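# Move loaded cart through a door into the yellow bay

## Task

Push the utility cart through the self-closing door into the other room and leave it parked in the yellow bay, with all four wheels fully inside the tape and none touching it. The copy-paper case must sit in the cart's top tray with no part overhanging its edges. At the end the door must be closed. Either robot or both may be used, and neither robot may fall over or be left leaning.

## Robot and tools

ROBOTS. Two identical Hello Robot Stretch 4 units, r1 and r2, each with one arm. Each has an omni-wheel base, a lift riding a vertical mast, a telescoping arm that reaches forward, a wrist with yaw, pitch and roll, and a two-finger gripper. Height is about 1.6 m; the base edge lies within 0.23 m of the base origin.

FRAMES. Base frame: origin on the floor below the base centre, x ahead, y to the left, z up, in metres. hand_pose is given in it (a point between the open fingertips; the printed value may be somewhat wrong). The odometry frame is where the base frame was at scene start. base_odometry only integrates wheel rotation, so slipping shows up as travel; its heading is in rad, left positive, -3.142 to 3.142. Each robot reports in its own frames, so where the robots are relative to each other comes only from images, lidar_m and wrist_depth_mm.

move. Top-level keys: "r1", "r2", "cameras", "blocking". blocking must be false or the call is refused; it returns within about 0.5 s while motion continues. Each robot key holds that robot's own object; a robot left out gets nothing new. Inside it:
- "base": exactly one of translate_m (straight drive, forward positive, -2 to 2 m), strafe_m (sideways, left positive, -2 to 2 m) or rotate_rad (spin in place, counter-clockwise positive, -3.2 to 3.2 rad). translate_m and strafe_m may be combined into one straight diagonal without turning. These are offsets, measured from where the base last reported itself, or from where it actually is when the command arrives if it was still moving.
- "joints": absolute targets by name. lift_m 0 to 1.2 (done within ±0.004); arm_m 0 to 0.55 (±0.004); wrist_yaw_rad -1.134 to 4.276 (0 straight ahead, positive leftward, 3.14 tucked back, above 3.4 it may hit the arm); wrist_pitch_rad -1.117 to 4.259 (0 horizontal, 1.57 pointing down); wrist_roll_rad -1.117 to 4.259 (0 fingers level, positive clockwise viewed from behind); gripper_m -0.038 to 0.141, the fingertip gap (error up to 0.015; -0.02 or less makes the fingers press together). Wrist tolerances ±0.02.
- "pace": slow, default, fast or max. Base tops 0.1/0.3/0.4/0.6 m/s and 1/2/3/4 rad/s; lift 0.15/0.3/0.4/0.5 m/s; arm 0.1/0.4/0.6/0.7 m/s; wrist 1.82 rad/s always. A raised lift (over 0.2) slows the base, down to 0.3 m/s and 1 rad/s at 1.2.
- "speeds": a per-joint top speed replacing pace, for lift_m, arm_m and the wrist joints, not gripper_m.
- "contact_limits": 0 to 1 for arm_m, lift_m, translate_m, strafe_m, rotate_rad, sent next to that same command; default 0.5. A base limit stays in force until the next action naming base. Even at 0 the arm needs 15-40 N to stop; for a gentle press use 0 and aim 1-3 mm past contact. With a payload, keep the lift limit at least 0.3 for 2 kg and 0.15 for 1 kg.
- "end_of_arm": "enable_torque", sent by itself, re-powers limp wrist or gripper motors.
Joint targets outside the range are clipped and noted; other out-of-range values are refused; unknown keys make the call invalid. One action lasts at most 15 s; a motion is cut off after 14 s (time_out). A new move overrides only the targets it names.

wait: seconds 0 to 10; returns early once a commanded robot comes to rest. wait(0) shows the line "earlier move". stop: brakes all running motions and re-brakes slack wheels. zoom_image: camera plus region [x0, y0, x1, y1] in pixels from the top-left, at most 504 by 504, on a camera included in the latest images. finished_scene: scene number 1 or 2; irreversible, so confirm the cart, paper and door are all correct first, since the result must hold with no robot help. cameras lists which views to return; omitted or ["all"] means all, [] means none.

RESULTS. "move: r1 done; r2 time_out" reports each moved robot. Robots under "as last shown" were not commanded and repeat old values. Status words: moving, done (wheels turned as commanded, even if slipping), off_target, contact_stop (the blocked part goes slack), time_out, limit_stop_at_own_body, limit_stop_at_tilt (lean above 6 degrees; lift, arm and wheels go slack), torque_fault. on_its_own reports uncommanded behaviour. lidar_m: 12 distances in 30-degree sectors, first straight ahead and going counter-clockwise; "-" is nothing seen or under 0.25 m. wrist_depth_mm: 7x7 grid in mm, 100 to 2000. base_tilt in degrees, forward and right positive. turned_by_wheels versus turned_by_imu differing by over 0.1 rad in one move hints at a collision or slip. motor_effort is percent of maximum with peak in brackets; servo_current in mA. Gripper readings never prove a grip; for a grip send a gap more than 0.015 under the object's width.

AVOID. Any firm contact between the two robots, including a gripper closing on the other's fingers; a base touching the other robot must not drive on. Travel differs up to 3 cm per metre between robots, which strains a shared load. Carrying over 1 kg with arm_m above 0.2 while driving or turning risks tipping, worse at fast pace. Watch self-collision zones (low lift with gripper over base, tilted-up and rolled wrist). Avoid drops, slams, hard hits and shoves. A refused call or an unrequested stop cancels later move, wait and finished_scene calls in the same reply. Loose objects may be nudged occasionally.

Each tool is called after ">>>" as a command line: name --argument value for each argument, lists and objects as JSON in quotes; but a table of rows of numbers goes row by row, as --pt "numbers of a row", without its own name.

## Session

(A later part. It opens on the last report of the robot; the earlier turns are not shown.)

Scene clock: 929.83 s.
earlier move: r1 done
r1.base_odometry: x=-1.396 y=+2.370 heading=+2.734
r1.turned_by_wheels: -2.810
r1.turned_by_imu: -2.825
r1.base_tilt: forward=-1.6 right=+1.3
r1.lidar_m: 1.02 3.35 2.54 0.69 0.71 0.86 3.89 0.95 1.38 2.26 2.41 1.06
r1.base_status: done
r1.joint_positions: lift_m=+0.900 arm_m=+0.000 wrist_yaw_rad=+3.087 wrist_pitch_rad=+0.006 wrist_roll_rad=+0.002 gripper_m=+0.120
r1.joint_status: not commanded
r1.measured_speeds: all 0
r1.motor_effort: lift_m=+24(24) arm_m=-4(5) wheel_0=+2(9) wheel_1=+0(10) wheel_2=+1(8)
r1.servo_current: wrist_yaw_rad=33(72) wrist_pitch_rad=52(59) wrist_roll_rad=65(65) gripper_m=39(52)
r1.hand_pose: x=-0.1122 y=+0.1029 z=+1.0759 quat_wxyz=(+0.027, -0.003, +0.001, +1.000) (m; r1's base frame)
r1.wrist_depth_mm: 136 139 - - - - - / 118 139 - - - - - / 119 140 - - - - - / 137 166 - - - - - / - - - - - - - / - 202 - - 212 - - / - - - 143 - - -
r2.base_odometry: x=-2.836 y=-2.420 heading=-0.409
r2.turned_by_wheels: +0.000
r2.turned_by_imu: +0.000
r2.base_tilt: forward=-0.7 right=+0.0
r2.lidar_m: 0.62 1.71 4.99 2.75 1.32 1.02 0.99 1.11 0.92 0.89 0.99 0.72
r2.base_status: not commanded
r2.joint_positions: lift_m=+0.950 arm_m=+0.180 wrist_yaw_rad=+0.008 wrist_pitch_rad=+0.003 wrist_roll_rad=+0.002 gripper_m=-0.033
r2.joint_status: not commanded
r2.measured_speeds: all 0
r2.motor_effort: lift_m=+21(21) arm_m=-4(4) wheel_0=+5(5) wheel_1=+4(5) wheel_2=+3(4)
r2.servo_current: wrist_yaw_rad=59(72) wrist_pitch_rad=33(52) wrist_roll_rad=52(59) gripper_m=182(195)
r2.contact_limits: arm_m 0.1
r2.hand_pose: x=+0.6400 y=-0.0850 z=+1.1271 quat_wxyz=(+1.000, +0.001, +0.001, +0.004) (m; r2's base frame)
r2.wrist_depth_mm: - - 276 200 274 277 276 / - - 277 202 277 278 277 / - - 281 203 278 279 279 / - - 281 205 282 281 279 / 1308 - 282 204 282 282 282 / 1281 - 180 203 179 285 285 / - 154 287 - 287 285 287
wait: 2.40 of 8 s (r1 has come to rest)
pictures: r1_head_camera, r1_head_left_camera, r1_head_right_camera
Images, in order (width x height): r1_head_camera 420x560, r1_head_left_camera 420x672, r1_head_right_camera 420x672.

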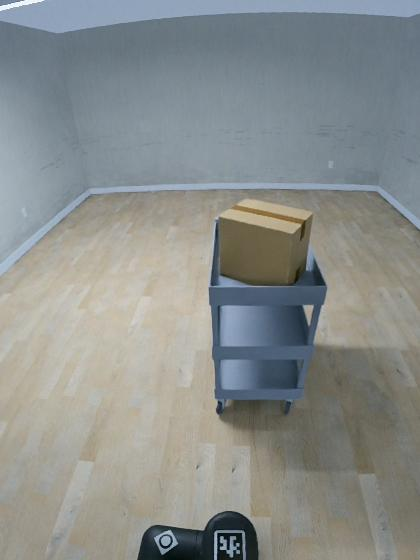

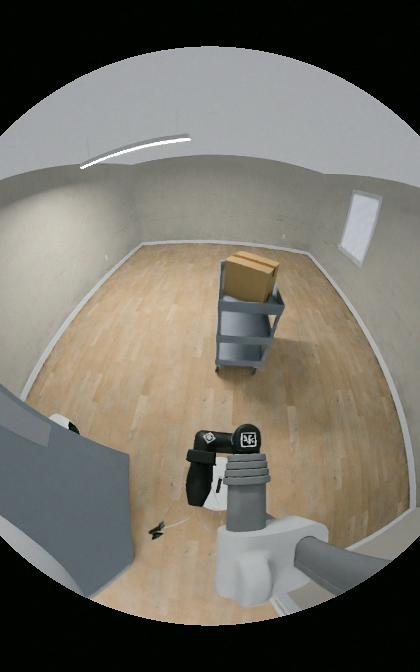

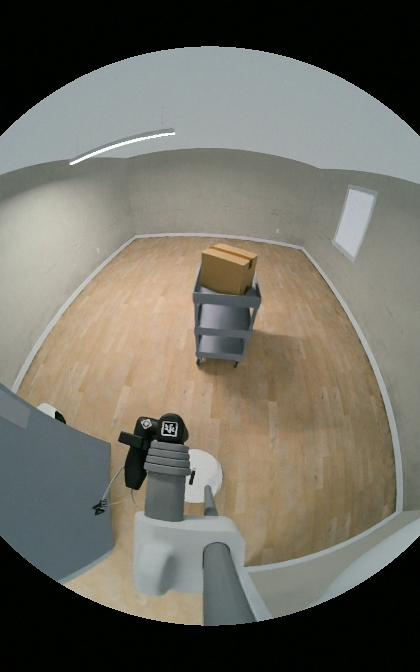

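>>> zoom_image --camera "r1_head_camera" --region '[190, 180, 350, 420]'

Scaled by 2.100 from the camera's 420x560 image, which has a finer 600x800 frame.

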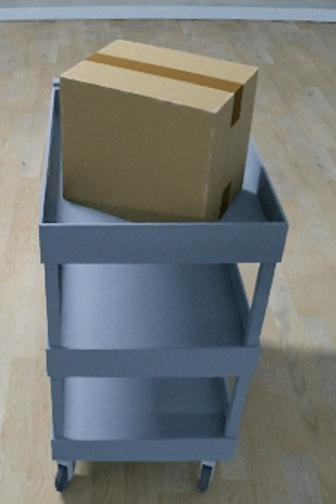

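>>> move --r1 '{"joints":{"lift_m":0.34,"wrist_yaw_rad":0,"wrist_roll_rad":1.57,"gripper_m":0.12,"arm_m":0.15}}' --blocking false --cameras '[]'

>>> wait --seconds 6 --cameras '["r1_wrist_camera","r1_head_camera"]'

Scene clock: 973.67 s.
move: r1 moving
r1.base_odometry: x=-1.396 y=+2.370 heading=+2.734
r1.turned_by_wheels: +0.000
r1.turned_by_imu: +0.000
r1.base_tilt: forward=-1.6 right=+1.3
r1.lidar_m: 1.01 3.32 2.49 0.67 0.69 0.88 3.89 0.97 1.34 2.26 2.41 1.03
r1.base_status: not commanded
r1.joint_positions: lift_m=+0.863 arm_m=+0.051 wrist_yaw_rad=+2.504 wrist_pitch_rad=+0.006 wrist_roll_rad=+0.580 gripper_m=+0.120
r1.joint_status: lift_m moving; arm_m moving; wrist_yaw_rad moving; wrist_roll_rad moving; the others done
r1.measured_speeds: translate_m=+0.000 strafe_m=+0.000 rotate_rad=+0.000 lift_m=-0.146 arm_m=+0.195 wrist_yaw_rad=-1.820 wrist_pitch_rad=+0.000 wrist_roll_rad=+1.818
r1.motor_effort: lift_m=+10(23) arm_m=+5(9) wheel_0=+1(2) wheel_1=+0(1) wheel_2=+1(1)
r1.servo_current: wrist_yaw_rad=98(117) wrist_pitch_rad=46(46) wrist_roll_rad=104(104) gripper_m=46(46)
r1.hand_pose: x=+0.0418 y=+0.2419 z=+1.0390 quat_wxyz=(+0.301, +0.087, +0.273, +0.910) (m; r1's base frame)
r1.wrist_depth_mm: - - - - - 544 488 / - - - - - 559 508 / - - - - - - 544 / - - - - - - 554 / - - - - - - - / - - - - 191 181 - / - - - 144 - - -
r2: as last shown
r2.base_tilt: forward=-0.6 right=+0.0
r2.lidar_m: 0.61 1.71 4.98 2.79 1.28 1.02 0.99 1.08 0.91 0.91 0.99 0.74
r2.motor_effort: lift_m=+21(21) arm_m=-4(4) wheel_0=+5(5) wheel_1=+4(5) wheel_2=+3(3)
r2.servo_current: wrist_yaw_rad=52(65) wrist_pitch_rad=46(46) wrist_roll_rad=46(59) gripper_m=182(189)
r2.contact_limits: arm_m 0.1
r2.wrist_depth_mm: - - 277 199 276 276 277 / - - 278 200 278 278 277 / - - 279 202 279 279 278 / - - 281 205 281 282 282 / 1308 - 283 204 283 283 283 / 1255 - 180 203 179 285 285 / - 155 286 - 285 285 286
pictures: none
No camera images: "cameras" was empty.

Scene clock: 976.33 s.
earlier move: r1 done
r1.base_odometry: x=-1.396 y=+2.370 heading=+2.734
r1.turned_by_wheels: +0.000
r1.turned_by_imu: +0.000
r1.base_tilt: forward=-1.6 right=+1.3
r1.lidar_m: 1.01 3.34 2.53 0.69 0.68 0.89 3.90 0.95 1.37 2.28 2.38 1.05
r1.base_status: not commanded
r1.joint_positions: lift_m=+0.340 arm_m=+0.150 wrist_yaw_rad=+0.003 wrist_pitch_rad=+0.006 wrist_roll_rad=+1.568 gripper_m=+0.120
r1.joint_status: all done
r1.measured_speeds: all 0
r1.motor_effort: lift_m=+13(23) arm_m=+5(9) wheel_0=+2(2) wheel_1=+0(1) wheel_2=+1(1)
r1.servo_current: wrist_yaw_rad=59(117) wrist_pitch_rad=46(59) wrist_roll_rad=52(104) gripper_m=39(52)
r1.hand_pose: x=+0.6094 y=-0.0866 z=+0.5169 quat_wxyz=(+0.708, +0.706, +0.003, -0.001) (m; r1's base frame)
r1.wrist_depth_mm: - - - - 1863 1008 715 / - 654 - 676 - 668 683 / 759 654 - - - 668 741 / 715 647 - - - 676 732 / 798 647 - - - 668 750 / - 654 - 661 198 654 691 / - - - 145 1708 1138 750
r2.base_odometry: x=-2.836 y=-2.420 heading=-0.409
r2.turned_by_wheels: +0.000
r2.turned_by_imu: +0.000
r2.base_tilt: forward=-0.7 right=+0.1
r2.lidar_m: 0.64 1.73 4.96 2.76 1.27 1.02 1.01 1.10 0.91 0.91 0.99 0.74
r2.base_status: not commanded
r2.joint_positions: lift_m=+0.950 arm_m=+0.180 wrist_yaw_rad=+0.008 wrist_pitch_rad=+0.003 wrist_roll_rad=+0.002 gripper_m=-0.033
r2.joint_status: not commanded
r2.measured_speeds: all 0
r2.motor_effort: lift_m=+21(21) arm_m=-4(4) wheel_0=+4(5) wheel_1=+4(5) wheel_2=+3(4)
r2.servo_current: wrist_yaw_rad=52(72) wrist_pitch_rad=46(52) wrist_roll_rad=59(59) gripper_m=182(195)
r2.contact_limits: arm_m 0.1
r2.hand_pose: x=+0.6400 y=-0.0850 z=+1.1271 quat_wxyz=(+1.000, +0.001, +0.001, +0.004) (m; r2's base frame)
r2.wrist_depth_mm: - - 276 200 278 276 277 / - - 278 201 278 278 277 / - - 279 202 279 279 279 / - - 282 206 281 282 281 / 1308 - 282 204 282 283 283 / 1255 - 180 202 180 285 286 / - 154 286 - 286 286 286
wait: 2.67 of 6 s (r1 has come to rest)
pictures: r1_head_camera, r1_wrist_camera
Images, in order (width x height): r1_head_camera 420x560, r1_wrist_camera 616x392.

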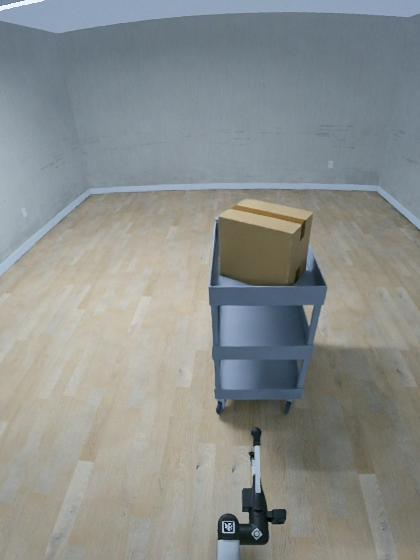

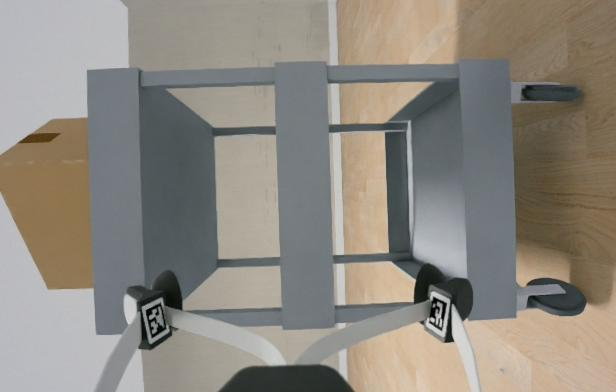

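>>> move --r1 '{"base":{"translate_m":0.3,"strafe_m":-0.07},"joints":{"gripper_m":0.141,"arm_m":0.2}}' --blocking false --cameras '[]'

>>> wait --seconds 6 --cameras '["r1_wrist_camera"]'

Scene clock: 988.87 s.
move: r1 moving
r1.base_odometry: x=-1.422 y=+2.389 heading=+2.734
r1.turned_by_wheels: +0.000
r1.turned_by_imu: +0.000
r1.base_tilt: forward=-1.6 right=+1.3
r1.lidar_m: 0.99 3.36 2.53 0.69 0.71 0.89 3.95 0.98 1.38 2.26 2.38 1.03
r1.base_status: translate_m moving; strafe_m moving
r1.joint_positions: lift_m=+0.340 arm_m=+0.192 wrist_yaw_rad=+0.003 wrist_pitch_rad=+0.006 wrist_roll_rad=+1.568 gripper_m=+0.132
r1.joint_status: arm_m moving; gripper_m moving
r1.measured_speeds: translate_m=+0.122 strafe_m=-0.027 rotate_rad=-0.004 lift_m=+0.000 arm_m=+0.088 wrist_yaw_rad=+0.000 wrist_pitch_rad=+0.000 wrist_roll_rad=+0.000
r1.motor_effort: lift_m=+13(13) arm_m=+4(8) wheel_0=+9(10) wheel_1=+4(5) wheel_2=-8(9)
r1.servo_current: wrist_yaw_rad=39(65) wrist_pitch_rad=59(59) wrist_roll_rad=46(65) gripper_m=59(78)
r1.hand_pose: x=+0.6510 y=-0.0867 z=+0.5169 quat_wxyz=(+0.708, +0.706, +0.003, -0.001) (m; r1's base frame)
r1.wrist_depth_mm: - - - - 1863 1025 715 / - 591 - 609 - 603 683 / 640 591 - - - 603 699 / 634 585 - - - 597 699 / 699 585 - 597 - 597 699 / - 204 - 591 1921 201 615 / - - - 149 1661 1078 741
r2: as last shown
r2.base_tilt: forward=-0.6 right=+0.1
r2.lidar_m: 0.61 1.69 4.99 2.75 1.32 1.01 0.98 1.09 0.93 0.90 0.99 0.72
r2.motor_effort: lift_m=+21(21) arm_m=-4(4) wheel_0=+5(5) wheel_1=+4(4) wheel_2=+4(4)
r2.servo_current: wrist_yaw_rad=65(65) wrist_pitch_rad=39(46) wrist_roll_rad=52(52) gripper_m=189(189)
r2.contact_limits: arm_m 0.1
r2.wrist_depth_mm: - - 276 199 276 277 276 / - - 277 201 278 278 278 / - - 281 202 279 281 281 / - - 281 204 281 281 281 / 1308 - 283 204 283 283 283 / 1281 - 180 202 180 283 285 / - 155 286 - 286 285 286
pictures: none
No camera images: "cameras" was empty.

Scene clock: 990.83 s.
earlier move: r1 done
r1.base_odometry: x=-1.644 y=+2.553 heading=+2.734
r1.turned_by_wheels: +0.000
r1.turned_by_imu: +0.000
r1.base_tilt: forward=-1.6 right=+1.3
r1.lidar_m: 0.71 3.42 2.60 0.80 0.79 1.06 1.23 1.22 1.82 2.21 2.34 0.73
r1.base_status: done
r1.joint_positions: lift_m=+0.340 arm_m=+0.200 wrist_yaw_rad=+0.003 wrist_pitch_rad=+0.006 wrist_roll_rad=+1.568 gripper_m=+0.141
r1.joint_status: all done
r1.measured_speeds: all 0
r1.motor_effort: lift_m=+13(13) arm_m=+5(8) wheel_0=+2(10) wheel_1=+2(6) wheel_2=+1(10)
r1.servo_current: wrist_yaw_rad=46(65) wrist_pitch_rad=46(59) wrist_roll_rad=52(65) gripper_m=39(78)
r1.hand_pose: x=+0.6594 y=-0.0867 z=+0.5169 quat_wxyz=(+0.708, +0.706, +0.003, -0.001) (m; r1's base frame)
r1.wrist_depth_mm: 325 319 324 - 314 960 342 / 399 - - - 1661 1182 488 / 421 580 - - 1756 - 488 / 418 580 - - 1808 - 488 / 394 564 - - 904 - 500 / 410 209 - - 211 195 500 / 402 544 - 142 1661 1160 496
r2.base_odometry: x=-2.836 y=-2.420 heading=-0.409
r2.turned_by_wheels: +0.000
r2.turned_by_imu: +0.000
r2.base_tilt: forward=-0.6 right=+0.0
r2.lidar_m: 0.60 1.60 4.97 2.75 1.29 1.03 0.99 1.08 0.92 0.87 0.97 0.73
r2.base_status: not commanded
r2.joint_positions: lift_m=+0.950 arm_m=+0.180 wrist_yaw_rad=+0.008 wrist_pitch_rad=+0.003 wrist_roll_rad=+0.002 gripper_m=-0.033
r2.joint_status: not commanded
r2.measured_speeds: all 0
r2.motor_effort: lift_m=+21(21) arm_m=-4(4) wheel_0=+5(5) wheel_1=+4(4) wheel_2=+3(4)
r2.servo_current: wrist_yaw_rad=65(72) wrist_pitch_rad=39(46) wrist_roll_rad=52(59) gripper_m=176(189)
r2.contact_limits: arm_m 0.1
r2.hand_pose: x=+0.6400 y=-0.0850 z=+1.1271 quat_wxyz=(+1.000, +0.001, +0.001, +0.004) (m; r2's base frame)
r2.wrist_depth_mm: - - 277 200 276 277 276 / - - 279 202 278 278 278 / - - 279 202 279 279 281 / - - 281 206 281 283 282 / 1308 - 283 205 283 282 285 / 1281 - 180 202 180 285 285 / - 147 286 - 286 286 286
wait: 1.97 of 6 s (r1 has come to rest)
pictures: r1_wrist_camera
Images, in order (width x height): r1_wrist_camera 616x392.

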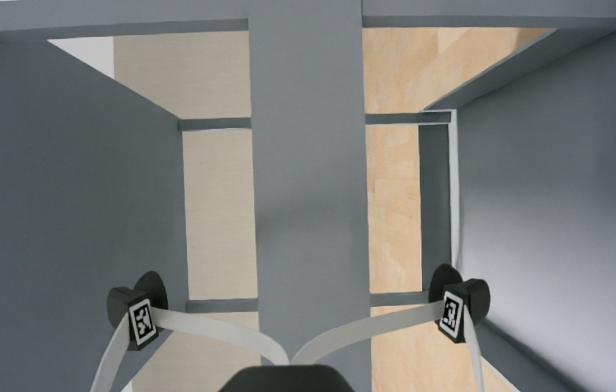

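>>> move --r1 '{"base":{"translate_m":0.1},"contact_limits":{"translate_m":0.2},"pace":"slow"}' --blocking false --cameras '[]'

>>> wait --seconds 6 --cameras '["r1_wrist_camera"]'

Scene clock: 999.17 s.
move: r1 moving
r1.base_odometry: x=-1.655 y=+2.558 heading=+2.734
r1.turned_by_wheels: +0.000
r1.turned_by_imu: +0.000
r1.base_tilt: forward=-1.5 right=+1.3
r1.lidar_m: 0.69 3.43 2.58 0.81 0.81 1.02 1.25 1.27 1.82 2.20 2.33 0.74
r1.base_status: translate_m moving
r1.joint_positions: lift_m=+0.340 arm_m=+0.200 wrist_yaw_rad=+0.003 wrist_pitch_rad=+0.006 wrist_roll_rad=+1.568 gripper_m=+0.141
r1.joint_status: not commanded
r1.measured_speeds: translate_m=+0.049 strafe_m=-0.001 rotate_rad=+0.002 lift_m=+0.000 arm_m=+0.000 wrist_yaw_rad=+0.000 wrist_pitch_rad=+0.000 wrist_roll_rad=+0.000
r1.motor_effort: lift_m=+13(13) arm_m=+5(5) wheel_0=+6(8) wheel_1=+6(6) wheel_2=-5(7)
r1.servo_current: wrist_yaw_rad=59(72) wrist_pitch_rad=52(59) wrist_roll_rad=33(65) gripper_m=46(46)
r1.contact_limits: translate_m 0.2
r1.hand_pose: x=+0.6594 y=-0.0867 z=+0.5169 quat_wxyz=(+0.708, +0.706, +0.003, -0.001) (m; r1's base frame)
r1.wrist_depth_mm: 312 - - - 319 931 - / 402 - - - 1708 1160 488 / 418 580 - - 1708 - 488 / 415 569 - - 1808 - 496 / 394 559 - - 1756 866 496 / 407 209 298 - 191 195 500 / 404 544 - 143 1618 1160 500
r2: as last shown
r2.base_tilt: forward=-0.7 right=+0.1
r2.lidar_m: 0.63 1.62 4.99 2.73 1.29 1.03 0.97 1.10 0.92 0.89 1.00 0.73
r2.servo_current: wrist_yaw_rad=59(65) wrist_pitch_rad=39(46) wrist_roll_rad=39(52) gripper_m=189(189)
r2.contact_limits: arm_m 0.1
r2.wrist_depth_mm: - - 276 199 276 276 276 / - - 277 201 278 278 278 / - - 281 202 279 281 279 / - - 281 205 282 281 281 / 1308 - 283 204 283 283 283 / 1281 - 180 203 179 286 285 / - 147 289 - 286 286 289
pictures: none
No camera images: "cameras" was empty.

Scene clock: 1000.93 s.
earlier move: r1 done
r1.base_odometry: x=-1.735 y=+2.593 heading=+2.734
r1.turned_by_wheels: +0.000
r1.turned_by_imu: +0.000
r1.base_tilt: forward=-1.6 right=+1.3
r1.lidar_m: 0.62 3.42 2.57 1.18 0.84 1.02 1.32 1.34 1.94 2.22 2.35 0.65
r1.base_status: done
r1.joint_positions: lift_m=+0.340 arm_m=+0.200 wrist_yaw_rad=+0.003 wrist_pitch_rad=+0.006 wrist_roll_rad=+1.568 gripper_m=+0.141
r1.joint_status: not commanded
r1.measured_speeds: all 0
r1.motor_effort: lift_m=+13(13) arm_m=+5(5) wheel_0=+2(8) wheel_1=+3(6) wheel_2=-3(7)
r1.servo_current: wrist_yaw_rad=46(72) wrist_pitch_rad=39(59) wrist_roll_rad=46(65) gripper_m=46(46)
r1.contact_limits: translate_m 0.2
r1.hand_pose: x=+0.6594 y=-0.0867 z=+0.5169 quat_wxyz=(+0.708, +0.706, +0.003, -0.001) (m; r1's base frame)
r1.wrist_depth_mm: 445 - - - - 1025 - / 397 - - - - - 488 / 418 585 - - - 820 488 / 418 574 - - - 820 488 / 397 559 - - - 820 496 / 407 210 - - 186 194 504 / 402 539 - 143 - 1160 500
r2.base_odometry: x=-2.836 y=-2.420 heading=-0.409
r2.turned_by_wheels: +0.000
r2.turned_by_imu: +0.000
r2.base_tilt: forward=-0.6 right=+0.0
r2.lidar_m: 0.62 1.62 4.97 2.74 1.31 1.00 0.98 1.09 0.92 0.89 1.00 0.71
r2.base_status: not commanded
r2.joint_positions: lift_m=+0.950 arm_m=+0.180 wrist_yaw_rad=+0.008 wrist_pitch_rad=+0.003 wrist_roll_rad=+0.002 gripper_m=-0.033
r2.joint_status: not commanded
r2.measured_speeds: all 0
r2.motor_effort: lift_m=+21(21) arm_m=-4(4) wheel_0=+5(5) wheel_1=+4(5) wheel_2=+3(4)
r2.servo_current: wrist_yaw_rad=65(72) wrist_pitch_rad=39(52) wrist_roll_rad=46(65) gripper_m=189(189)
r2.contact_limits: arm_m 0.1
r2.hand_pose: x=+0.6400 y=-0.0850 z=+1.1271 quat_wxyz=(+1.000, +0.001, +0.001, +0.004) (m; r2's base frame)
r2.wrist_depth_mm: - - 276 198 276 277 276 / - - 278 201 278 277 277 / - - 281 202 279 279 279 / - - 281 206 282 281 281 / 1336 - 283 206 283 283 282 / 1255 - 180 203 179 286 285 / - 147 285 - 286 286 286
wait: 1.77 of 6 s (r1 has come to rest)
pictures: r1_wrist_camera
Images, in order (width x height): r1_wrist_camera 616x392.

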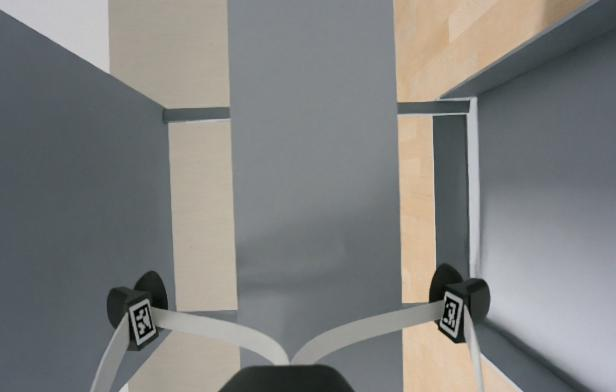

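>>> move --r1 '{"base":{"translate_m":0.018},"joints":{"lift_m":0.331},"contact_limits":{"translate_m":0.2},"pace":"slow"}' --blocking false --cameras '[]'

>>> wait --seconds 3 --cameras '[]'

>>> move --r1 '{"joints":{"gripper_m":0.02}}' --blocking false --cameras '[]'

>>> wait --seconds 3 --cameras '["r1_wrist_camera","r1_head_camera","r1_head_right_camera"]'

Scene clock: 1007.53 s.
move: r1 moving
r1.base_odometry: x=-1.746 y=+2.597 heading=+2.734
r1.turned_by_wheels: +0.000
r1.turned_by_imu: +0.000
r1.base_tilt: forward=-1.5 right=+1.3
r1.lidar_m: 0.59 3.44 2.57 1.20 0.84 1.05 1.35 1.36 1.97 2.23 2.34 0.63
r1.base_status: translate_m moving
r1.joint_positions: lift_m=+0.332 arm_m=+0.200 wrist_yaw_rad=+0.003 wrist_pitch_rad=+0.006 wrist_roll_rad=+1.568 gripper_m=+0.141
r1.joint_status: lift_m moving
r1.measured_speeds: translate_m=+0.038 strafe_m=+0.000 rotate_rad=+0.001 lift_m=+0.000 arm_m=+0.000 wrist_yaw_rad=+0.000 wrist_pitch_rad=+0.000 wrist_roll_rad=+0.000
r1.motor_effort: lift_m=+10(13) arm_m=+5(5) wheel_0=+3(5) wheel_1=+3(5) wheel_2=-5(6)
r1.servo_current: wrist_yaw_rad=46(65) wrist_pitch_rad=46(52) wrist_roll_rad=65(65) gripper_m=52(52)
r1.contact_limits: translate_m 0.2
r1.hand_pose: x=+0.6594 y=-0.0867 z=+0.5079 quat_wxyz=(+0.708, +0.706, +0.003, -0.001) (m; r1's base frame)
r1.wrist_depth_mm: - - - - 1464 1098 - / 433 - - - - - 473 / 433 597 - - 798 778 480 / 430 597 - - - 809 480 / 427 585 - - - 788 484 / 402 209 180 - 186 194 484 / 418 564 - 143 - 1138 488
r2: as last shown
r2.base_tilt: forward=-0.6 right=+0.1
r2.lidar_m: 0.64 1.58 4.97 2.75 1.29 1.01 0.99 1.08 0.92 0.89 0.97 0.73
r2.motor_effort: lift_m=+21(21) arm_m=-3(4) wheel_0=+5(5) wheel_1=+4(4) wheel_2=+3(4)
r2.servo_current: wrist_yaw_rad=59(65) wrist_pitch_rad=46(46) wrist_roll_rad=46(65) gripper_m=176(189)
r2.contact_limits: arm_m 0.1
r2.wrist_depth_mm: - - 276 199 276 276 276 / - - 278 200 277 278 278 / - - 281 202 279 278 279 / - - 281 206 282 281 282 / 1308 - 283 204 285 283 283 / 1281 - 180 202 179 285 285 / - 147 287 - 287 287 287
pictures: none
No camera images: "cameras" was empty.

Scene clock: 1008.17 s.
earlier move: r1 done
r1.base_odometry: x=-1.752 y=+2.600 heading=+2.735
r1.turned_by_wheels: +0.000
r1.turned_by_imu: +0.000
r1.base_tilt: forward=-1.6 right=+1.3
r1.lidar_m: 0.60 3.38 2.57 1.17 0.85 1.07 1.33 1.36 1.98 2.21 2.33 0.64
r1.base_status: done
r1.joint_positions: lift_m=+0.332 arm_m=+0.200 wrist_yaw_rad=+0.003 wrist_pitch_rad=+0.006 wrist_roll_rad=+1.568 gripper_m=+0.141
r1.joint_status: all done
r1.measured_speeds: all 0
r1.motor_effort: lift_m=+12(13) arm_m=+5(5) wheel_0=+3(5) wheel_1=+3(5) wheel_2=-1(6)
r1.servo_current: wrist_yaw_rad=59(65) wrist_pitch_rad=46(52) wrist_roll_rad=46(65) gripper_m=33(52)
r1.contact_limits: translate_m 0.2
r1.hand_pose: x=+0.6594 y=-0.0867 z=+0.5079 quat_wxyz=(+0.708, +0.706, +0.003, -0.001) (m; r1's base frame)
r1.wrist_depth_mm: - - - - - 1078 - / 433 - - - - - 473 / 433 603 - - - 788 480 / 430 585 - - - 798 484 / 427 585 - - - 788 484 / 404 209 180 - 187 194 484 / 418 569 - 142 - 1138 488
r2.base_odometry: x=-2.836 y=-2.420 heading=-0.409
r2.turned_by_wheels: +0.000
r2.turned_by_imu: +0.000
r2.base_tilt: forward=-0.7 right=+0.1
r2.lidar_m: 0.59 1.53 4.98 2.74 1.32 1.03 1.00 1.08 0.92 0.88 0.98 0.74
r2.base_status: not commanded
r2.joint_positions: lift_m=+0.950 arm_m=+0.180 wrist_yaw_rad=+0.008 wrist_pitch_rad=+0.003 wrist_roll_rad=+0.002 gripper_m=-0.033
r2.joint_status: not commanded
r2.measured_speeds: all 0
r2.motor_effort: lift_m=+21(21) arm_m=-4(4) wheel_0=+5(5) wheel_1=+4(4) wheel_2=+3(4)
r2.servo_current: wrist_yaw_rad=59(72) wrist_pitch_rad=39(46) wrist_roll_rad=52(65) gripper_m=189(189)
r2.contact_limits: arm_m 0.1
r2.hand_pose: x=+0.6400 y=-0.0850 z=+1.1271 quat_wxyz=(+1.000, +0.001, +0.001, +0.004) (m; r2's base frame)
r2.wrist_depth_mm: - - 276 199 277 277 276 / - - 278 201 277 278 277 / - - 281 202 279 279 279 / - - 281 205 282 282 281 / 1281 - 285 204 282 283 283 / 1281 - 180 203 180 283 285 / - 154 286 - 286 286 287
wait: 0.63 of 3 s (r1 has come to rest)
pictures: none
No camera images: "cameras" was empty.

Scene clock: 1008.67 s.
move: r1 moving
r1.base_odometry: x=-1.752 y=+2.600 heading=+2.735
r1.turned_by_wheels: +0.000
r1.turned_by_imu: +0.000
r1.base_tilt: forward=-1.6 right=+1.3
r1.lidar_m: 0.59 3.42 2.56 1.17 0.83 1.05 1.35 1.35 1.98 2.21 2.34 0.64
r1.base_status: not commanded
r1.joint_positions: lift_m=+0.332 arm_m=+0.200 wrist_yaw_rad=+0.003 wrist_pitch_rad=+0.006 wrist_roll_rad=+1.568 gripper_m=+0.130
r1.joint_status: gripper_m moving
r1.measured_speeds: all 0
r1.motor_effort: lift_m=+12(12) arm_m=+5(5) wheel_0=+4(4) wheel_1=+3(3) wheel_2=-1(1)
r1.servo_current: wrist_yaw_rad=39(59) wrist_pitch_rad=46(52) wrist_roll_rad=52(65) gripper_m=72(72)
r1.contact_limits: translate_m 0.2
r1.hand_pose: x=+0.6594 y=-0.0867 z=+0.5079 quat_wxyz=(+0.708, +0.706, +0.003, -0.001) (m; r1's base frame)
r1.wrist_depth_mm: - - - - - 1060 - / 439 - - - - - 473 / 433 597 - - - 788 473 / 430 585 - - - 798 477 / 430 585 - - - 788 484 / 402 211 180 - 187 196 484 / 413 564 - 141 - 1060 488
r2: as last shown
r2.base_tilt: forward=-0.6 right=+0.1
r2.lidar_m: 0.63 1.54 4.96 2.78 1.32 1.03 0.99 1.08 0.94 0.89 0.97 0.74
r2.motor_effort: lift_m=+21(21) arm_m=-4(4) wheel_0=+5(5) wheel_1=+4(4) wheel_2=+4(4)
r2.servo_current: wrist_yaw_rad=59(72) wrist_pitch_rad=39(46) wrist_roll_rad=59(59) gripper_m=182(189)
r2.contact_limits: arm_m 0.1
r2.wrist_depth_mm: - - 277 199 277 276 277 / - - 278 201 278 277 278 / - - 278 202 278 279 278 / - - 282 204 281 281 282 / 1308 - 282 205 282 283 282 / 1255 - 179 203 179 285 286 / - 154 287 - 286 285 287
pictures: none
No camera images: "cameras" was empty.

Scene clock: 1010.33 s.
earlier move: r1 done
r1.base_odometry: x=-1.752 y=+2.600 heading=+2.734
r1.turned_by_wheels: +0.000
r1.turned_by_imu: +0.000
r1.base_tilt: forward=-1.6 right=+1.3
r1.lidar_m: 0.58 3.40 2.59 1.17 0.83 1.06 1.34 1.36 1.96 2.21 2.33 0.64
r1.base_status: not commanded
r1.joint_positions: lift_m=+0.331 arm_m=+0.200 wrist_yaw_rad=+0.003 wrist_pitch_rad=+0.008 wrist_roll_rad=+1.568 gripper_m=+0.021
r1.joint_status: all done
r1.measured_speeds: all 0
r1.motor_effort: lift_m=+16(16) arm_m=-4(5) wheel_0=+1(4) wheel_1=+2(3) wheel_2=+0(1)
r1.servo_current: wrist_yaw_rad=59(65) wrist_pitch_rad=52(59) wrist_roll_rad=46(65) gripper_m=91(221)
r1.contact_limits: translate_m 0.2
r1.hand_pose: x=+0.6595 y=-0.0867 z=+0.5072 quat_wxyz=(+0.708, +0.706, +0.004, -0.002) (m; r1's base frame)
r1.wrist_depth_mm: - - - - 1430 1042 - / 452 741 - - - - 480 / 445 621 - - - - 492 / 424 615 - - - - 492 / 442 609 - - - - 492 / 439 554 - - 181 - 492 / 415 159 - - 158 521 469
r2.base_odometry: x=-2.836 y=-2.420 heading=-0.409
r2.turned_by_wheels: +0.000
r2.turned_by_imu: +0.000
r2.base_tilt: forward=-0.6 right=+0.0
r2.lidar_m: 0.63 1.53 4.98 2.74 1.32 1.02 0.99 1.09 0.91 0.90 0.98 0.71
r2.base_status: not commanded
r2.joint_positions: lift_m=+0.950 arm_m=+0.180 wrist_yaw_rad=+0.008 wrist_pitch_rad=+0.003 wrist_roll_rad=+0.002 gripper_m=-0.033
r2.joint_status: not commanded
r2.measured_speeds: all 0
r2.motor_effort: lift_m=+21(21) arm_m=-4(4) wheel_0=+5(5) wheel_1=+4(4) wheel_2=+3(4)
r2.servo_current: wrist_yaw_rad=59(72) wrist_pitch_rad=46(46) wrist_roll_rad=46(59) gripper_m=182(189)
r2.contact_limits: arm_m 0.1
r2.hand_pose: x=+0.6400 y=-0.0850 z=+1.1271 quat_wxyz=(+1.000, +0.001, +0.001, +0.004) (m; r2's base frame)
r2.wrist_depth_mm: - - 277 199 276 277 277 / - - 278 200 278 277 277 / - - 279 202 278 279 279 / - - 281 205 282 282 281 / 1281 - 283 205 283 282 283 / 1255 - 180 202 179 285 286 / - 154 287 - 286 286 287
wait: 1.67 of 3 s (r1 has come to rest)
pictures: r1_head_camera, r1_head_right_camera, r1_wrist_camera
Images, in order (width x height): r1_head_camera 420x560, r1_head_right_camera 420x672, r1_wrist_camera 616x392.

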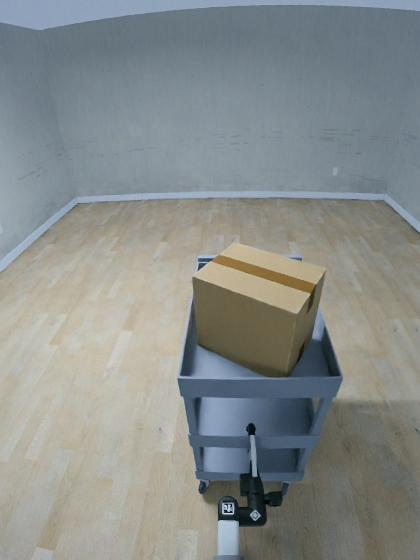

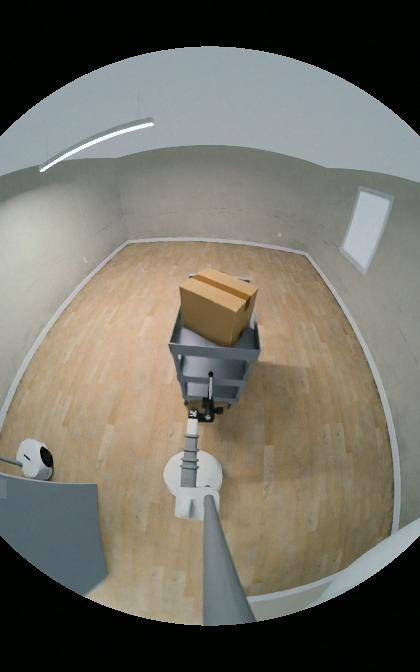

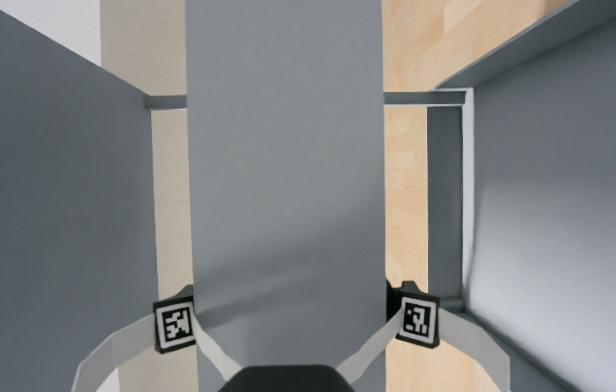

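>>> move --r1 '{"base":{"translate_m":-0.3,"strafe_m":0.1},"contact_limits":{"translate_m":0.5},"pace":"slow"}' --blocking false --cameras '[]'

>>> wait --seconds 6 --cameras '["r1_wrist_camera","r1_head_camera","r1_head_right_camera"]'

Scene clock: 1021.93 s.
move: r1 moving
r1.base_odometry: x=-1.742 y=+2.591 heading=+2.734
r1.turned_by_wheels: +0.000
r1.turned_by_imu: +0.000
r1.base_tilt: forward=-1.6 right=+1.2
r1.lidar_m: 0.59 3.40 2.57 1.18 0.83 1.06 1.34 1.36 1.95 2.24 2.35 0.63
r1.base_status: translate_m moving; strafe_m moving
r1.joint_positions: lift_m=+0.331 arm_m=+0.200 wrist_yaw_rad=+0.003 wrist_pitch_rad=+0.008 wrist_roll_rad=+1.568 gripper_m=+0.021
r1.joint_status: not commanded
r1.measured_speeds: translate_m=-0.048 strafe_m=+0.016 rotate_rad=+0.001 lift_m=+0.000 arm_m=+0.000 wrist_yaw_rad=+0.000 wrist_pitch_rad=+0.000 wrist_roll_rad=+0.000
r1.motor_effort: lift_m=+16(16) arm_m=-4(4) wheel_0=-5(6) wheel_1=-3(5) wheel_2=+7(9)
r1.servo_current: wrist_yaw_rad=59(65) wrist_pitch_rad=46(59) wrist_roll_rad=65(65) gripper_m=91(91)
r1.contact_limits: translate_m 0.5
r1.hand_pose: x=+0.6595 y=-0.0867 z=+0.5072 quat_wxyz=(+0.708, +0.706, +0.004, -0.002) (m; r1's base frame)
r1.wrist_depth_mm: 477 - - - - 1025 - / 449 723 - - - - 480 / 445 621 - - - - 488 / 421 615 - - - - 488 / 445 609 - - - - 496 / 439 559 - - 181 - 492 / 413 159 - - 158 525 473
r2: as last shown
r2.base_tilt: forward=-0.6 right=+0.1
r2.lidar_m: 0.64 1.63 4.97 2.72 1.29 1.00 0.98 1.07 0.93 0.88 0.99 0.74
r2.servo_current: wrist_yaw_rad=59(65) wrist_pitch_rad=46(46) wrist_roll_rad=52(59) gripper_m=182(189)
r2.contact_limits: arm_m 0.1
r2.wrist_depth_mm: - - 276 199 277 274 276 / - - 278 201 278 277 277 / - - 278 202 279 279 281 / - - 282 206 282 281 282 / 1281 - 282 205 283 283 282 / 1308 - 180 202 180 285 285 / - 147 287 - 286 286 287
pictures: none
No camera images: "cameras" was empty.

Scene clock: 1025.83 s.
earlier move: r1 done
r1.base_odometry: x=-1.516 y=+2.389 heading=+2.734
r1.turned_by_wheels: -0.001
r1.turned_by_imu: -0.001
r1.base_tilt: forward=-1.6 right=+1.3
r1.lidar_m: 0.59 3.32 2.49 0.67 0.69 0.89 4.03 1.09 1.51 2.31 2.42 0.61
r1.base_status: done
r1.joint_positions: lift_m=+0.331 arm_m=+0.200 wrist_yaw_rad=-0.001 wrist_pitch_rad=+0.008 wrist_roll_rad=+1.568 gripper_m=+0.021
r1.joint_status: not commanded
r1.measured_speeds: all 0
r1.motor_effort: lift_m=+16(17) arm_m=-4(4) wheel_0=-7(12) wheel_1=-3(7) wheel_2=+0(10)
r1.servo_current: wrist_yaw_rad=46(72) wrist_pitch_rad=52(59) wrist_roll_rad=52(72) gripper_m=85(98)
r1.contact_limits: translate_m 0.5
r1.hand_pose: x=+0.6592 y=-0.0878 z=+0.5072 quat_wxyz=(+0.708, +0.706, +0.002, -0.003) (m; r1's base frame)
r1.wrist_depth_mm: 418 - - - - 1060 - / 439 615 - - - - 488 / 442 609 - - - 750 492 / 442 621 - - - - 496 / 442 609 - - - - 492 / 439 559 186 - 182 - 492 / 415 158 185 - 155 1008 469
r2.base_odometry: x=-2.836 y=-2.420 heading=-0.409
r2.turned_by_wheels: +0.000
r2.turned_by_imu: +0.001
r2.base_tilt: forward=-0.6 right=+0.0
r2.lidar_m: 0.63 1.48 4.98 2.74 1.28 1.01 0.99 1.07 0.92 0.90 0.98 0.73
r2.base_status: not commanded
r2.joint_positions: lift_m=+0.950 arm_m=+0.180 wrist_yaw_rad=+0.008 wrist_pitch_rad=+0.003 wrist_roll_rad=+0.002 gripper_m=-0.033
r2.joint_status: not commanded
r2.measured_speeds: all 0
r2.motor_effort: lift_m=+21(21) arm_m=-4(4) wheel_0=+5(5) wheel_1=+4(5) wheel_2=+3(4)
r2.servo_current: wrist_yaw_rad=59(78) wrist_pitch_rad=46(52) wrist_roll_rad=46(59) gripper_m=182(195)
r2.contact_limits: arm_m 0.1
r2.hand_pose: x=+0.6400 y=-0.0850 z=+1.1271 quat_wxyz=(+1.000, +0.001, +0.001, +0.004) (m; r2's base frame)
r2.wrist_depth_mm: - - 278 200 276 276 276 / - - 277 201 278 277 278 / - - 279 202 279 278 279 / - - 282 205 281 282 282 / 1138 1255 285 205 283 283 282 / 1229 991 180 202 179 285 286 / - 139 287 - 286 286 287
wait: 3.90 of 6 s (r1 has come to rest)
pictures: r1_head_camera, r1_head_right_camera, r1_wrist_camera
Images, in order (width x height): r1_head_camera 420x560, r1_head_right_camera 420x672, r1_wrist_camera 616x392.

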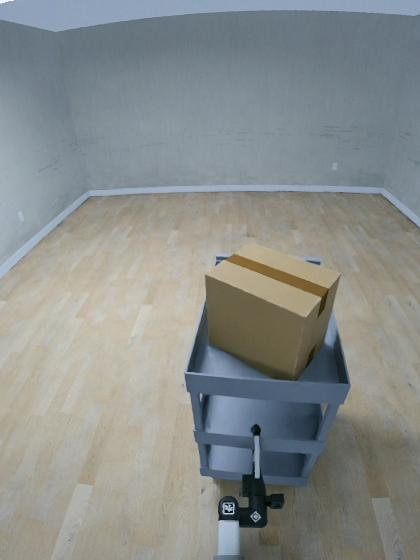

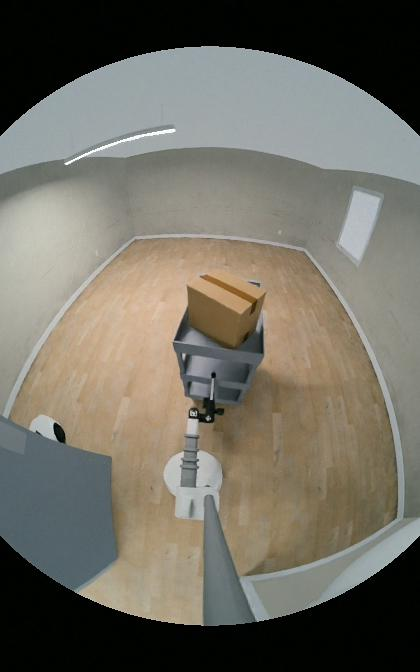

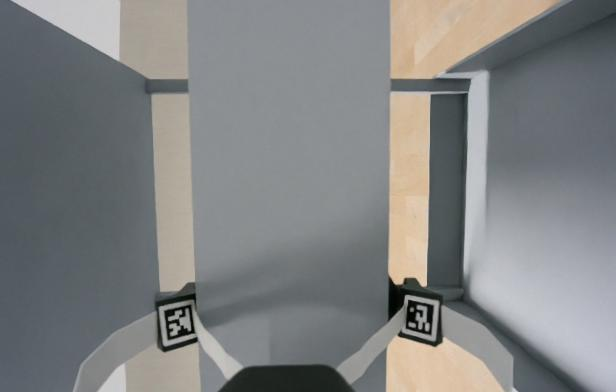

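>>> move --r1 '{"base":{"translate_m":-0.6,"strafe_m":0.17},"contact_limits":{"translate_m":0.5},"pace":"slow"}' --blocking false --cameras '[]'

>>> wait --seconds 9 --cameras '["r1_wrist_camera","r1_head_left_camera","r1_head_right_camera"]'

Scene clock: 1032.43 s.
move: r1 moving
r1.base_odometry: x=-1.506 y=+2.381 heading=+2.733
r1.turned_by_wheels: -0.001
r1.turned_by_imu: -0.001
r1.base_tilt: forward=-1.6 right=+1.3
r1.lidar_m: 0.57 3.32 2.50 0.66 0.68 0.85 3.98 1.09 1.52 2.30 2.42 0.61
r1.base_status: translate_m moving; strafe_m moving
r1.joint_positions: lift_m=+0.331 arm_m=+0.200 wrist_yaw_rad=-0.001 wrist_pitch_rad=+0.008 wrist_roll_rad=+1.568 gripper_m=+0.021
r1.joint_status: not commanded
r1.measured_speeds: translate_m=-0.048 strafe_m=+0.014 rotate_rad=+0.000 lift_m=+0.000 arm_m=+0.000 wrist_yaw_rad=+0.000 wrist_pitch_rad=+0.000 wrist_roll_rad=+0.000
r1.motor_effort: lift_m=+16(16) arm_m=-4(4) wheel_0=-7(11) wheel_1=-4(5) wheel_2=+5(6)
r1.servo_current: wrist_yaw_rad=39(59) wrist_pitch_rad=52(59) wrist_roll_rad=59(59) gripper_m=78(85)
r1.contact_limits: translate_m 0.5
r1.hand_pose: x=+0.6592 y=-0.0878 z=+0.5072 quat_wxyz=(+0.708, +0.706, +0.002, -0.003) (m; r1's base frame)
r1.wrist_depth_mm: 415 - - - - 1060 - / 439 615 - - - - 492 / 445 609 - - - 778 496 / 445 609 - - - - 496 / 442 609 - - - - 496 / 439 559 186 - 183 - 500 / 433 157 - - 173 991 469
r2: as last shown
r2.turned_by_imu: +0.000
r2.base_tilt: forward=-0.7 right=+0.1
r2.lidar_m: 0.62 1.48 4.99 2.75 1.29 1.03 1.00 1.07 0.91 0.91 0.97 0.73
r2.motor_effort: lift_m=+21(21) arm_m=-4(4) wheel_0=+5(5) wheel_1=+4(4) wheel_2=+3(4)
r2.servo_current: wrist_yaw_rad=52(65) wrist_pitch_rad=46(46) wrist_roll_rad=52(52) gripper_m=182(189)
r2.contact_limits: arm_m 0.1
r2.wrist_depth_mm: - - 277 199 276 276 277 / - - 278 201 278 277 277 / - - 282 202 281 279 279 / - - 281 205 282 281 282 / 1138 1229 282 204 283 282 283 / 1336 1008 180 203 179 286 285 / 1537 139 286 - 286 286 287
pictures: none
No camera images: "cameras" was empty.

Scene clock: 1039.40 s.
earlier move: r1 done
r1.base_odometry: x=-1.033 y=+1.995 heading=+2.733
r1.turned_by_wheels: +0.000
r1.turned_by_imu: -0.002
r1.base_tilt: forward=-1.6 right=+1.3
r1.lidar_m: 0.59 0.76 0.48 0.41 0.43 0.61 3.37 0.79 0.69 1.94 2.58 0.51
r1.base_status: done
r1.joint_positions: lift_m=+0.331 arm_m=+0.200 wrist_yaw_rad=-0.001 wrist_pitch_rad=+0.008 wrist_roll_rad=+1.568 gripper_m=+0.021
r1.joint_status: not commanded
r1.measured_speeds: all 0
r1.motor_effort: lift_m=+16(17) arm_m=-4(4) wheel_0=-5(13) wheel_1=-4(9) wheel_2=+0(6)
r1.servo_current: wrist_yaw_rad=33(78) wrist_pitch_rad=46(65) wrist_roll_rad=46(78) gripper_m=85(98)
r1.contact_limits: translate_m 0.5
r1.hand_pose: x=+0.6592 y=-0.0878 z=+0.5072 quat_wxyz=(+0.708, +0.706, +0.002, -0.003) (m; r1's base frame)
r1.wrist_depth_mm: 436 564 109 110 110 - 492 / 439 559 116 117 118 - 496 / 439 564 - - - - 473 / 439 654 - - - 640 469 / 436 - - - - 991 473 / 415 - 185 - 180 492 452 / - 166 - - 1397 1008 424
r2.base_odometry: x=-2.836 y=-2.420 heading=-0.409
r2.turned_by_wheels: +0.000
r2.turned_by_imu: +0.001
r2.base_tilt: forward=-0.6 right=+0.0
r2.lidar_m: 0.62 1.51 5.00 2.75 1.28 1.00 0.99 1.09 0.92 0.89 0.99 0.72
r2.base_status: not commanded
r2.joint_positions: lift_m=+0.950 arm_m=+0.180 wrist_yaw_rad=+0.008 wrist_pitch_rad=+0.003 wrist_roll_rad=+0.002 gripper_m=-0.033
r2.joint_status: not commanded
r2.measured_speeds: all 0
r2.motor_effort: lift_m=+21(21) arm_m=-4(4) wheel_0=+5(5) wheel_1=+4(5) wheel_2=+3(4)
r2.servo_current: wrist_yaw_rad=59(78) wrist_pitch_rad=46(52) wrist_roll_rad=46(65) gripper_m=182(195)
r2.contact_limits: arm_m 0.1
r2.hand_pose: x=+0.6400 y=-0.0850 z=+1.1271 quat_wxyz=(+1.000, +0.001, +0.001, +0.004) (m; r2's base frame)
r2.wrist_depth_mm: - - 276 200 276 276 276 / - - 278 201 278 277 278 / - - 279 202 281 281 278 / - - 282 205 282 282 282 / - - 285 204 282 282 283 / - - 180 203 179 283 285 / - 147 285 - 285 286 286
wait: 6.97 of 9 s (r1 has come to rest)
pictures: r1_head_left_camera, r1_head_right_camera, r1_wrist_camera
Images, in order (width x height): r1_head_left_camera 420x672, r1_head_right_camera 420x672, r1_wrist_camera 616x392.

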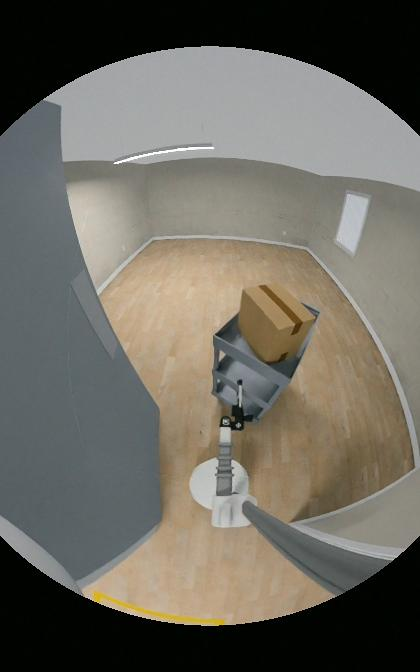

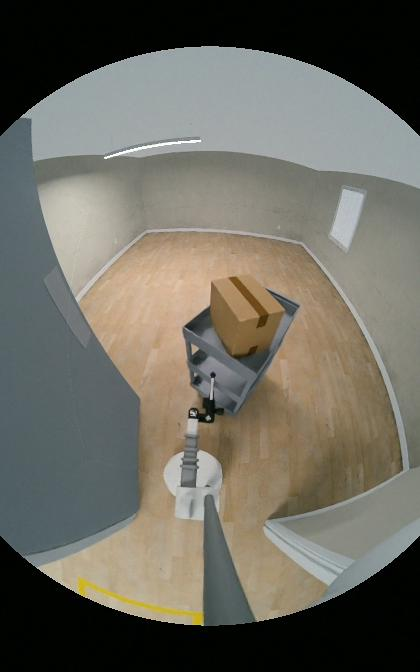

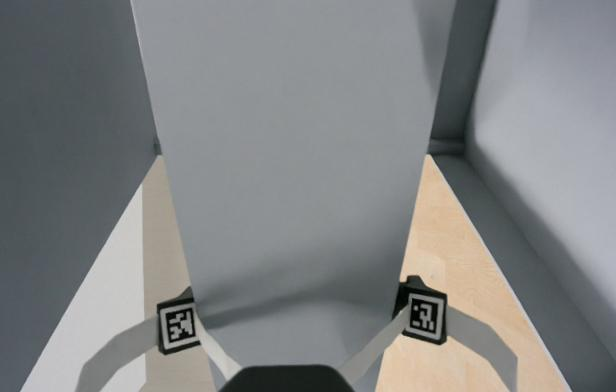

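>>> move --r1 '{"base":{"translate_m":-0.5},"contact_limits":{"translate_m":0.5},"pace":"slow"}' --blocking false --cameras '[]'

>>> wait --seconds 9 --cameras '["r1_wrist_camera","r1_head_left_camera","r1_head_right_camera"]'

Scene clock: 1048.70 s.
move: r1 moving
r1.base_odometry: x=-1.022 y=+1.990 heading=+2.733
r1.turned_by_wheels: +0.000
r1.turned_by_imu: +0.000
r1.base_tilt: forward=-1.6 right=+1.3
r1.lidar_m: 0.57 0.76 0.47 0.43 0.44 0.63 3.36 3.54 0.69 1.87 2.59 0.53
r1.base_status: translate_m moving
r1.joint_positions: lift_m=+0.331 arm_m=+0.200 wrist_yaw_rad=-0.001 wrist_pitch_rad=+0.008 wrist_roll_rad=+1.568 gripper_m=+0.021
r1.joint_status: not commanded
r1.measured_speeds: translate_m=-0.049 strafe_m=+0.000 rotate_rad=+0.001 lift_m=+0.000 arm_m=+0.000 wrist_yaw_rad=+0.000 wrist_pitch_rad=+0.000 wrist_roll_rad=+0.000
r1.motor_effort: lift_m=+16(17) arm_m=-4(4) wheel_0=-6(8) wheel_1=-4(8) wheel_2=+6(7)
r1.servo_current: wrist_yaw_rad=33(59) wrist_pitch_rad=52(65) wrist_roll_rad=39(59) gripper_m=78(85)
r1.contact_limits: translate_m 0.5
r1.hand_pose: x=+0.6592 y=-0.0878 z=+0.5072 quat_wxyz=(+0.708, +0.706, +0.002, -0.003) (m; r1's base frame)
r1.wrist_depth_mm: 436 559 108 109 109 - 492 / 436 559 116 116 117 - 496 / 439 564 - - - - 473 / 439 647 - - - 634 473 / 442 - - - - 1008 469 / 415 - 184 - 180 488 452 / - 166 - - 1366 976 424
r2: as last shown
r2.turned_by_imu: +0.000
r2.base_tilt: forward=-0.6 right=+0.1
r2.lidar_m: 0.60 1.53 4.97 2.76 1.30 1.00 0.99 1.09 0.94 0.89 0.98 0.73
r2.motor_effort: lift_m=+21(21) arm_m=-4(4) wheel_0=+5(5) wheel_1=+4(4) wheel_2=+3(4)
r2.servo_current: wrist_yaw_rad=59(65) wrist_pitch_rad=39(46) wrist_roll_rad=39(52) gripper_m=182(189)
r2.contact_limits: arm_m 0.1
r2.wrist_depth_mm: - - 276 199 277 276 276 / - - 278 201 278 277 278 / - - 279 202 279 279 279 / - - 282 204 281 281 281 / - - 283 204 283 282 285 / - - 180 202 179 285 285 / - 1229 286 - 287 286 286
pictures: none
No camera images: "cameras" was empty.

Scene clock: 1054.47 s.
earlier move: r1 done
r1.base_odometry: x=-0.575 y=+1.796 heading=+2.733
r1.turned_by_wheels: +0.001
r1.turned_by_imu: +0.002
r1.base_tilt: forward=-1.6 right=+1.3
r1.lidar_m: 0.55 0.64 0.38 0.41 2.44 2.92 2.85 3.03 2.50 0.53 2.56 0.51
r1.base_status: done
r1.joint_positions: lift_m=+0.331 arm_m=+0.200 wrist_yaw_rad=+0.000 wrist_pitch_rad=+0.008 wrist_roll_rad=+1.568 gripper_m=+0.021
r1.joint_status: not commanded
r1.measured_speeds: all 0
r1.motor_effort: lift_m=+16(17) arm_m=-4(4) wheel_0=+0(8) wheel_1=-2(8) wheel_2=+4(9)
r1.servo_current: wrist_yaw_rad=65(72) wrist_pitch_rad=52(65) wrist_roll_rad=39(72) gripper_m=85(91)
r1.contact_limits: translate_m 0.5
r1.hand_pose: x=+0.6593 y=-0.0873 z=+0.5072 quat_wxyz=(+0.708, +0.706, +0.003, -0.003) (m; r1's base frame)
r1.wrist_depth_mm: 436 - - - - - 488 / 436 525 105 103 105 - 488 / 442 525 114 116 - - 473 / 442 - - - - 591 469 / 415 - - - - 960 484 / 415 - 185 - 181 842 439 / - 166 - - 1336 1008 410
r2.base_odometry: x=-2.836 y=-2.420 heading=-0.409
r2.turned_by_wheels: +0.000
r2.turned_by_imu: +0.001
r2.base_tilt: forward=-0.6 right=+0.0
r2.lidar_m: 0.58 4.05 4.95 2.78 1.30 1.01 0.98 1.09 0.92 0.88 1.00 0.72
r2.base_status: not commanded
r2.joint_positions: lift_m=+0.950 arm_m=+0.180 wrist_yaw_rad=+0.008 wrist_pitch_rad=+0.003 wrist_roll_rad=+0.002 gripper_m=-0.033
r2.joint_status: not commanded
r2.measured_speeds: all 0
r2.motor_effort: lift_m=+21(21) arm_m=-4(4) wheel_0=+5(5) wheel_1=+4(5) wheel_2=+3(4)
r2.servo_current: wrist_yaw_rad=52(78) wrist_pitch_rad=46(52) wrist_roll_rad=59(59) gripper_m=182(189)
r2.contact_limits: arm_m 0.1
r2.hand_pose: x=+0.6400 y=-0.0850 z=+1.1271 quat_wxyz=(+1.000, +0.001, +0.001, +0.004) (m; r2's base frame)
r2.wrist_depth_mm: - - 276 198 277 277 276 / - - 278 201 278 278 278 / - - 279 202 281 279 281 / - - 282 206 281 282 281 / - - 283 205 282 283 283 / - - 180 202 179 283 283 / - - 287 - 286 285 287
wait: 5.77 of 9 s (r1 has come to rest)
pictures: r1_head_left_camera, r1_head_right_camera, r1_wrist_camera
Images, in order (width x height): r1_head_left_camera 420x672, r1_head_right_camera 420x672, r1_wrist_camera 616x392.

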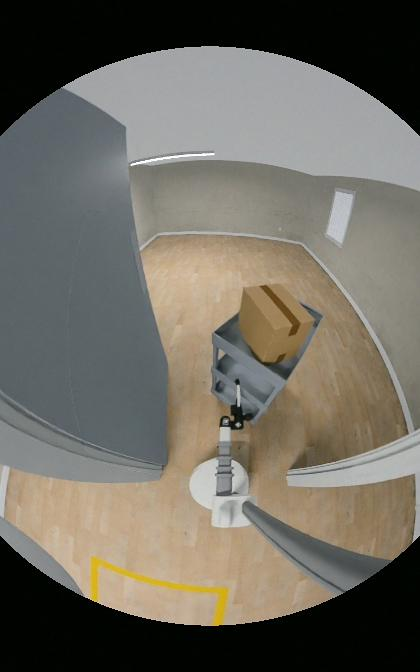

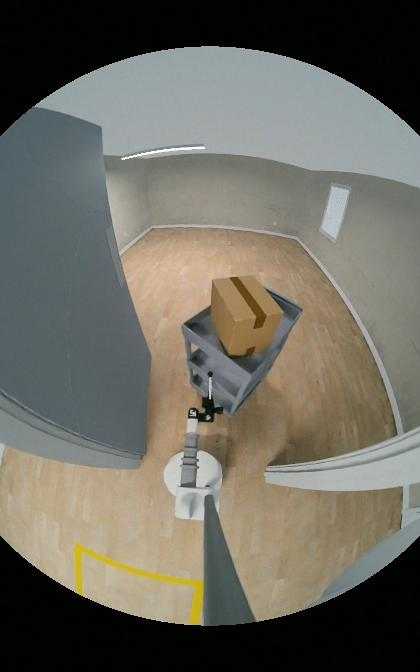

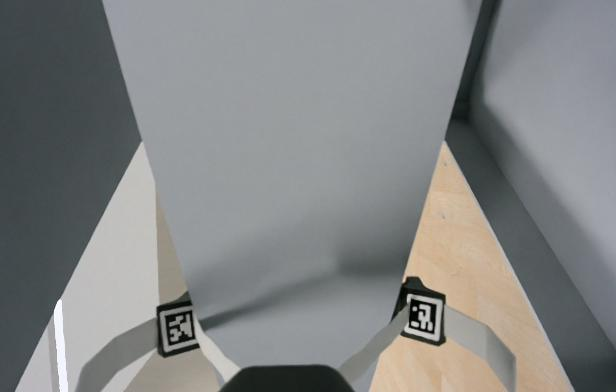

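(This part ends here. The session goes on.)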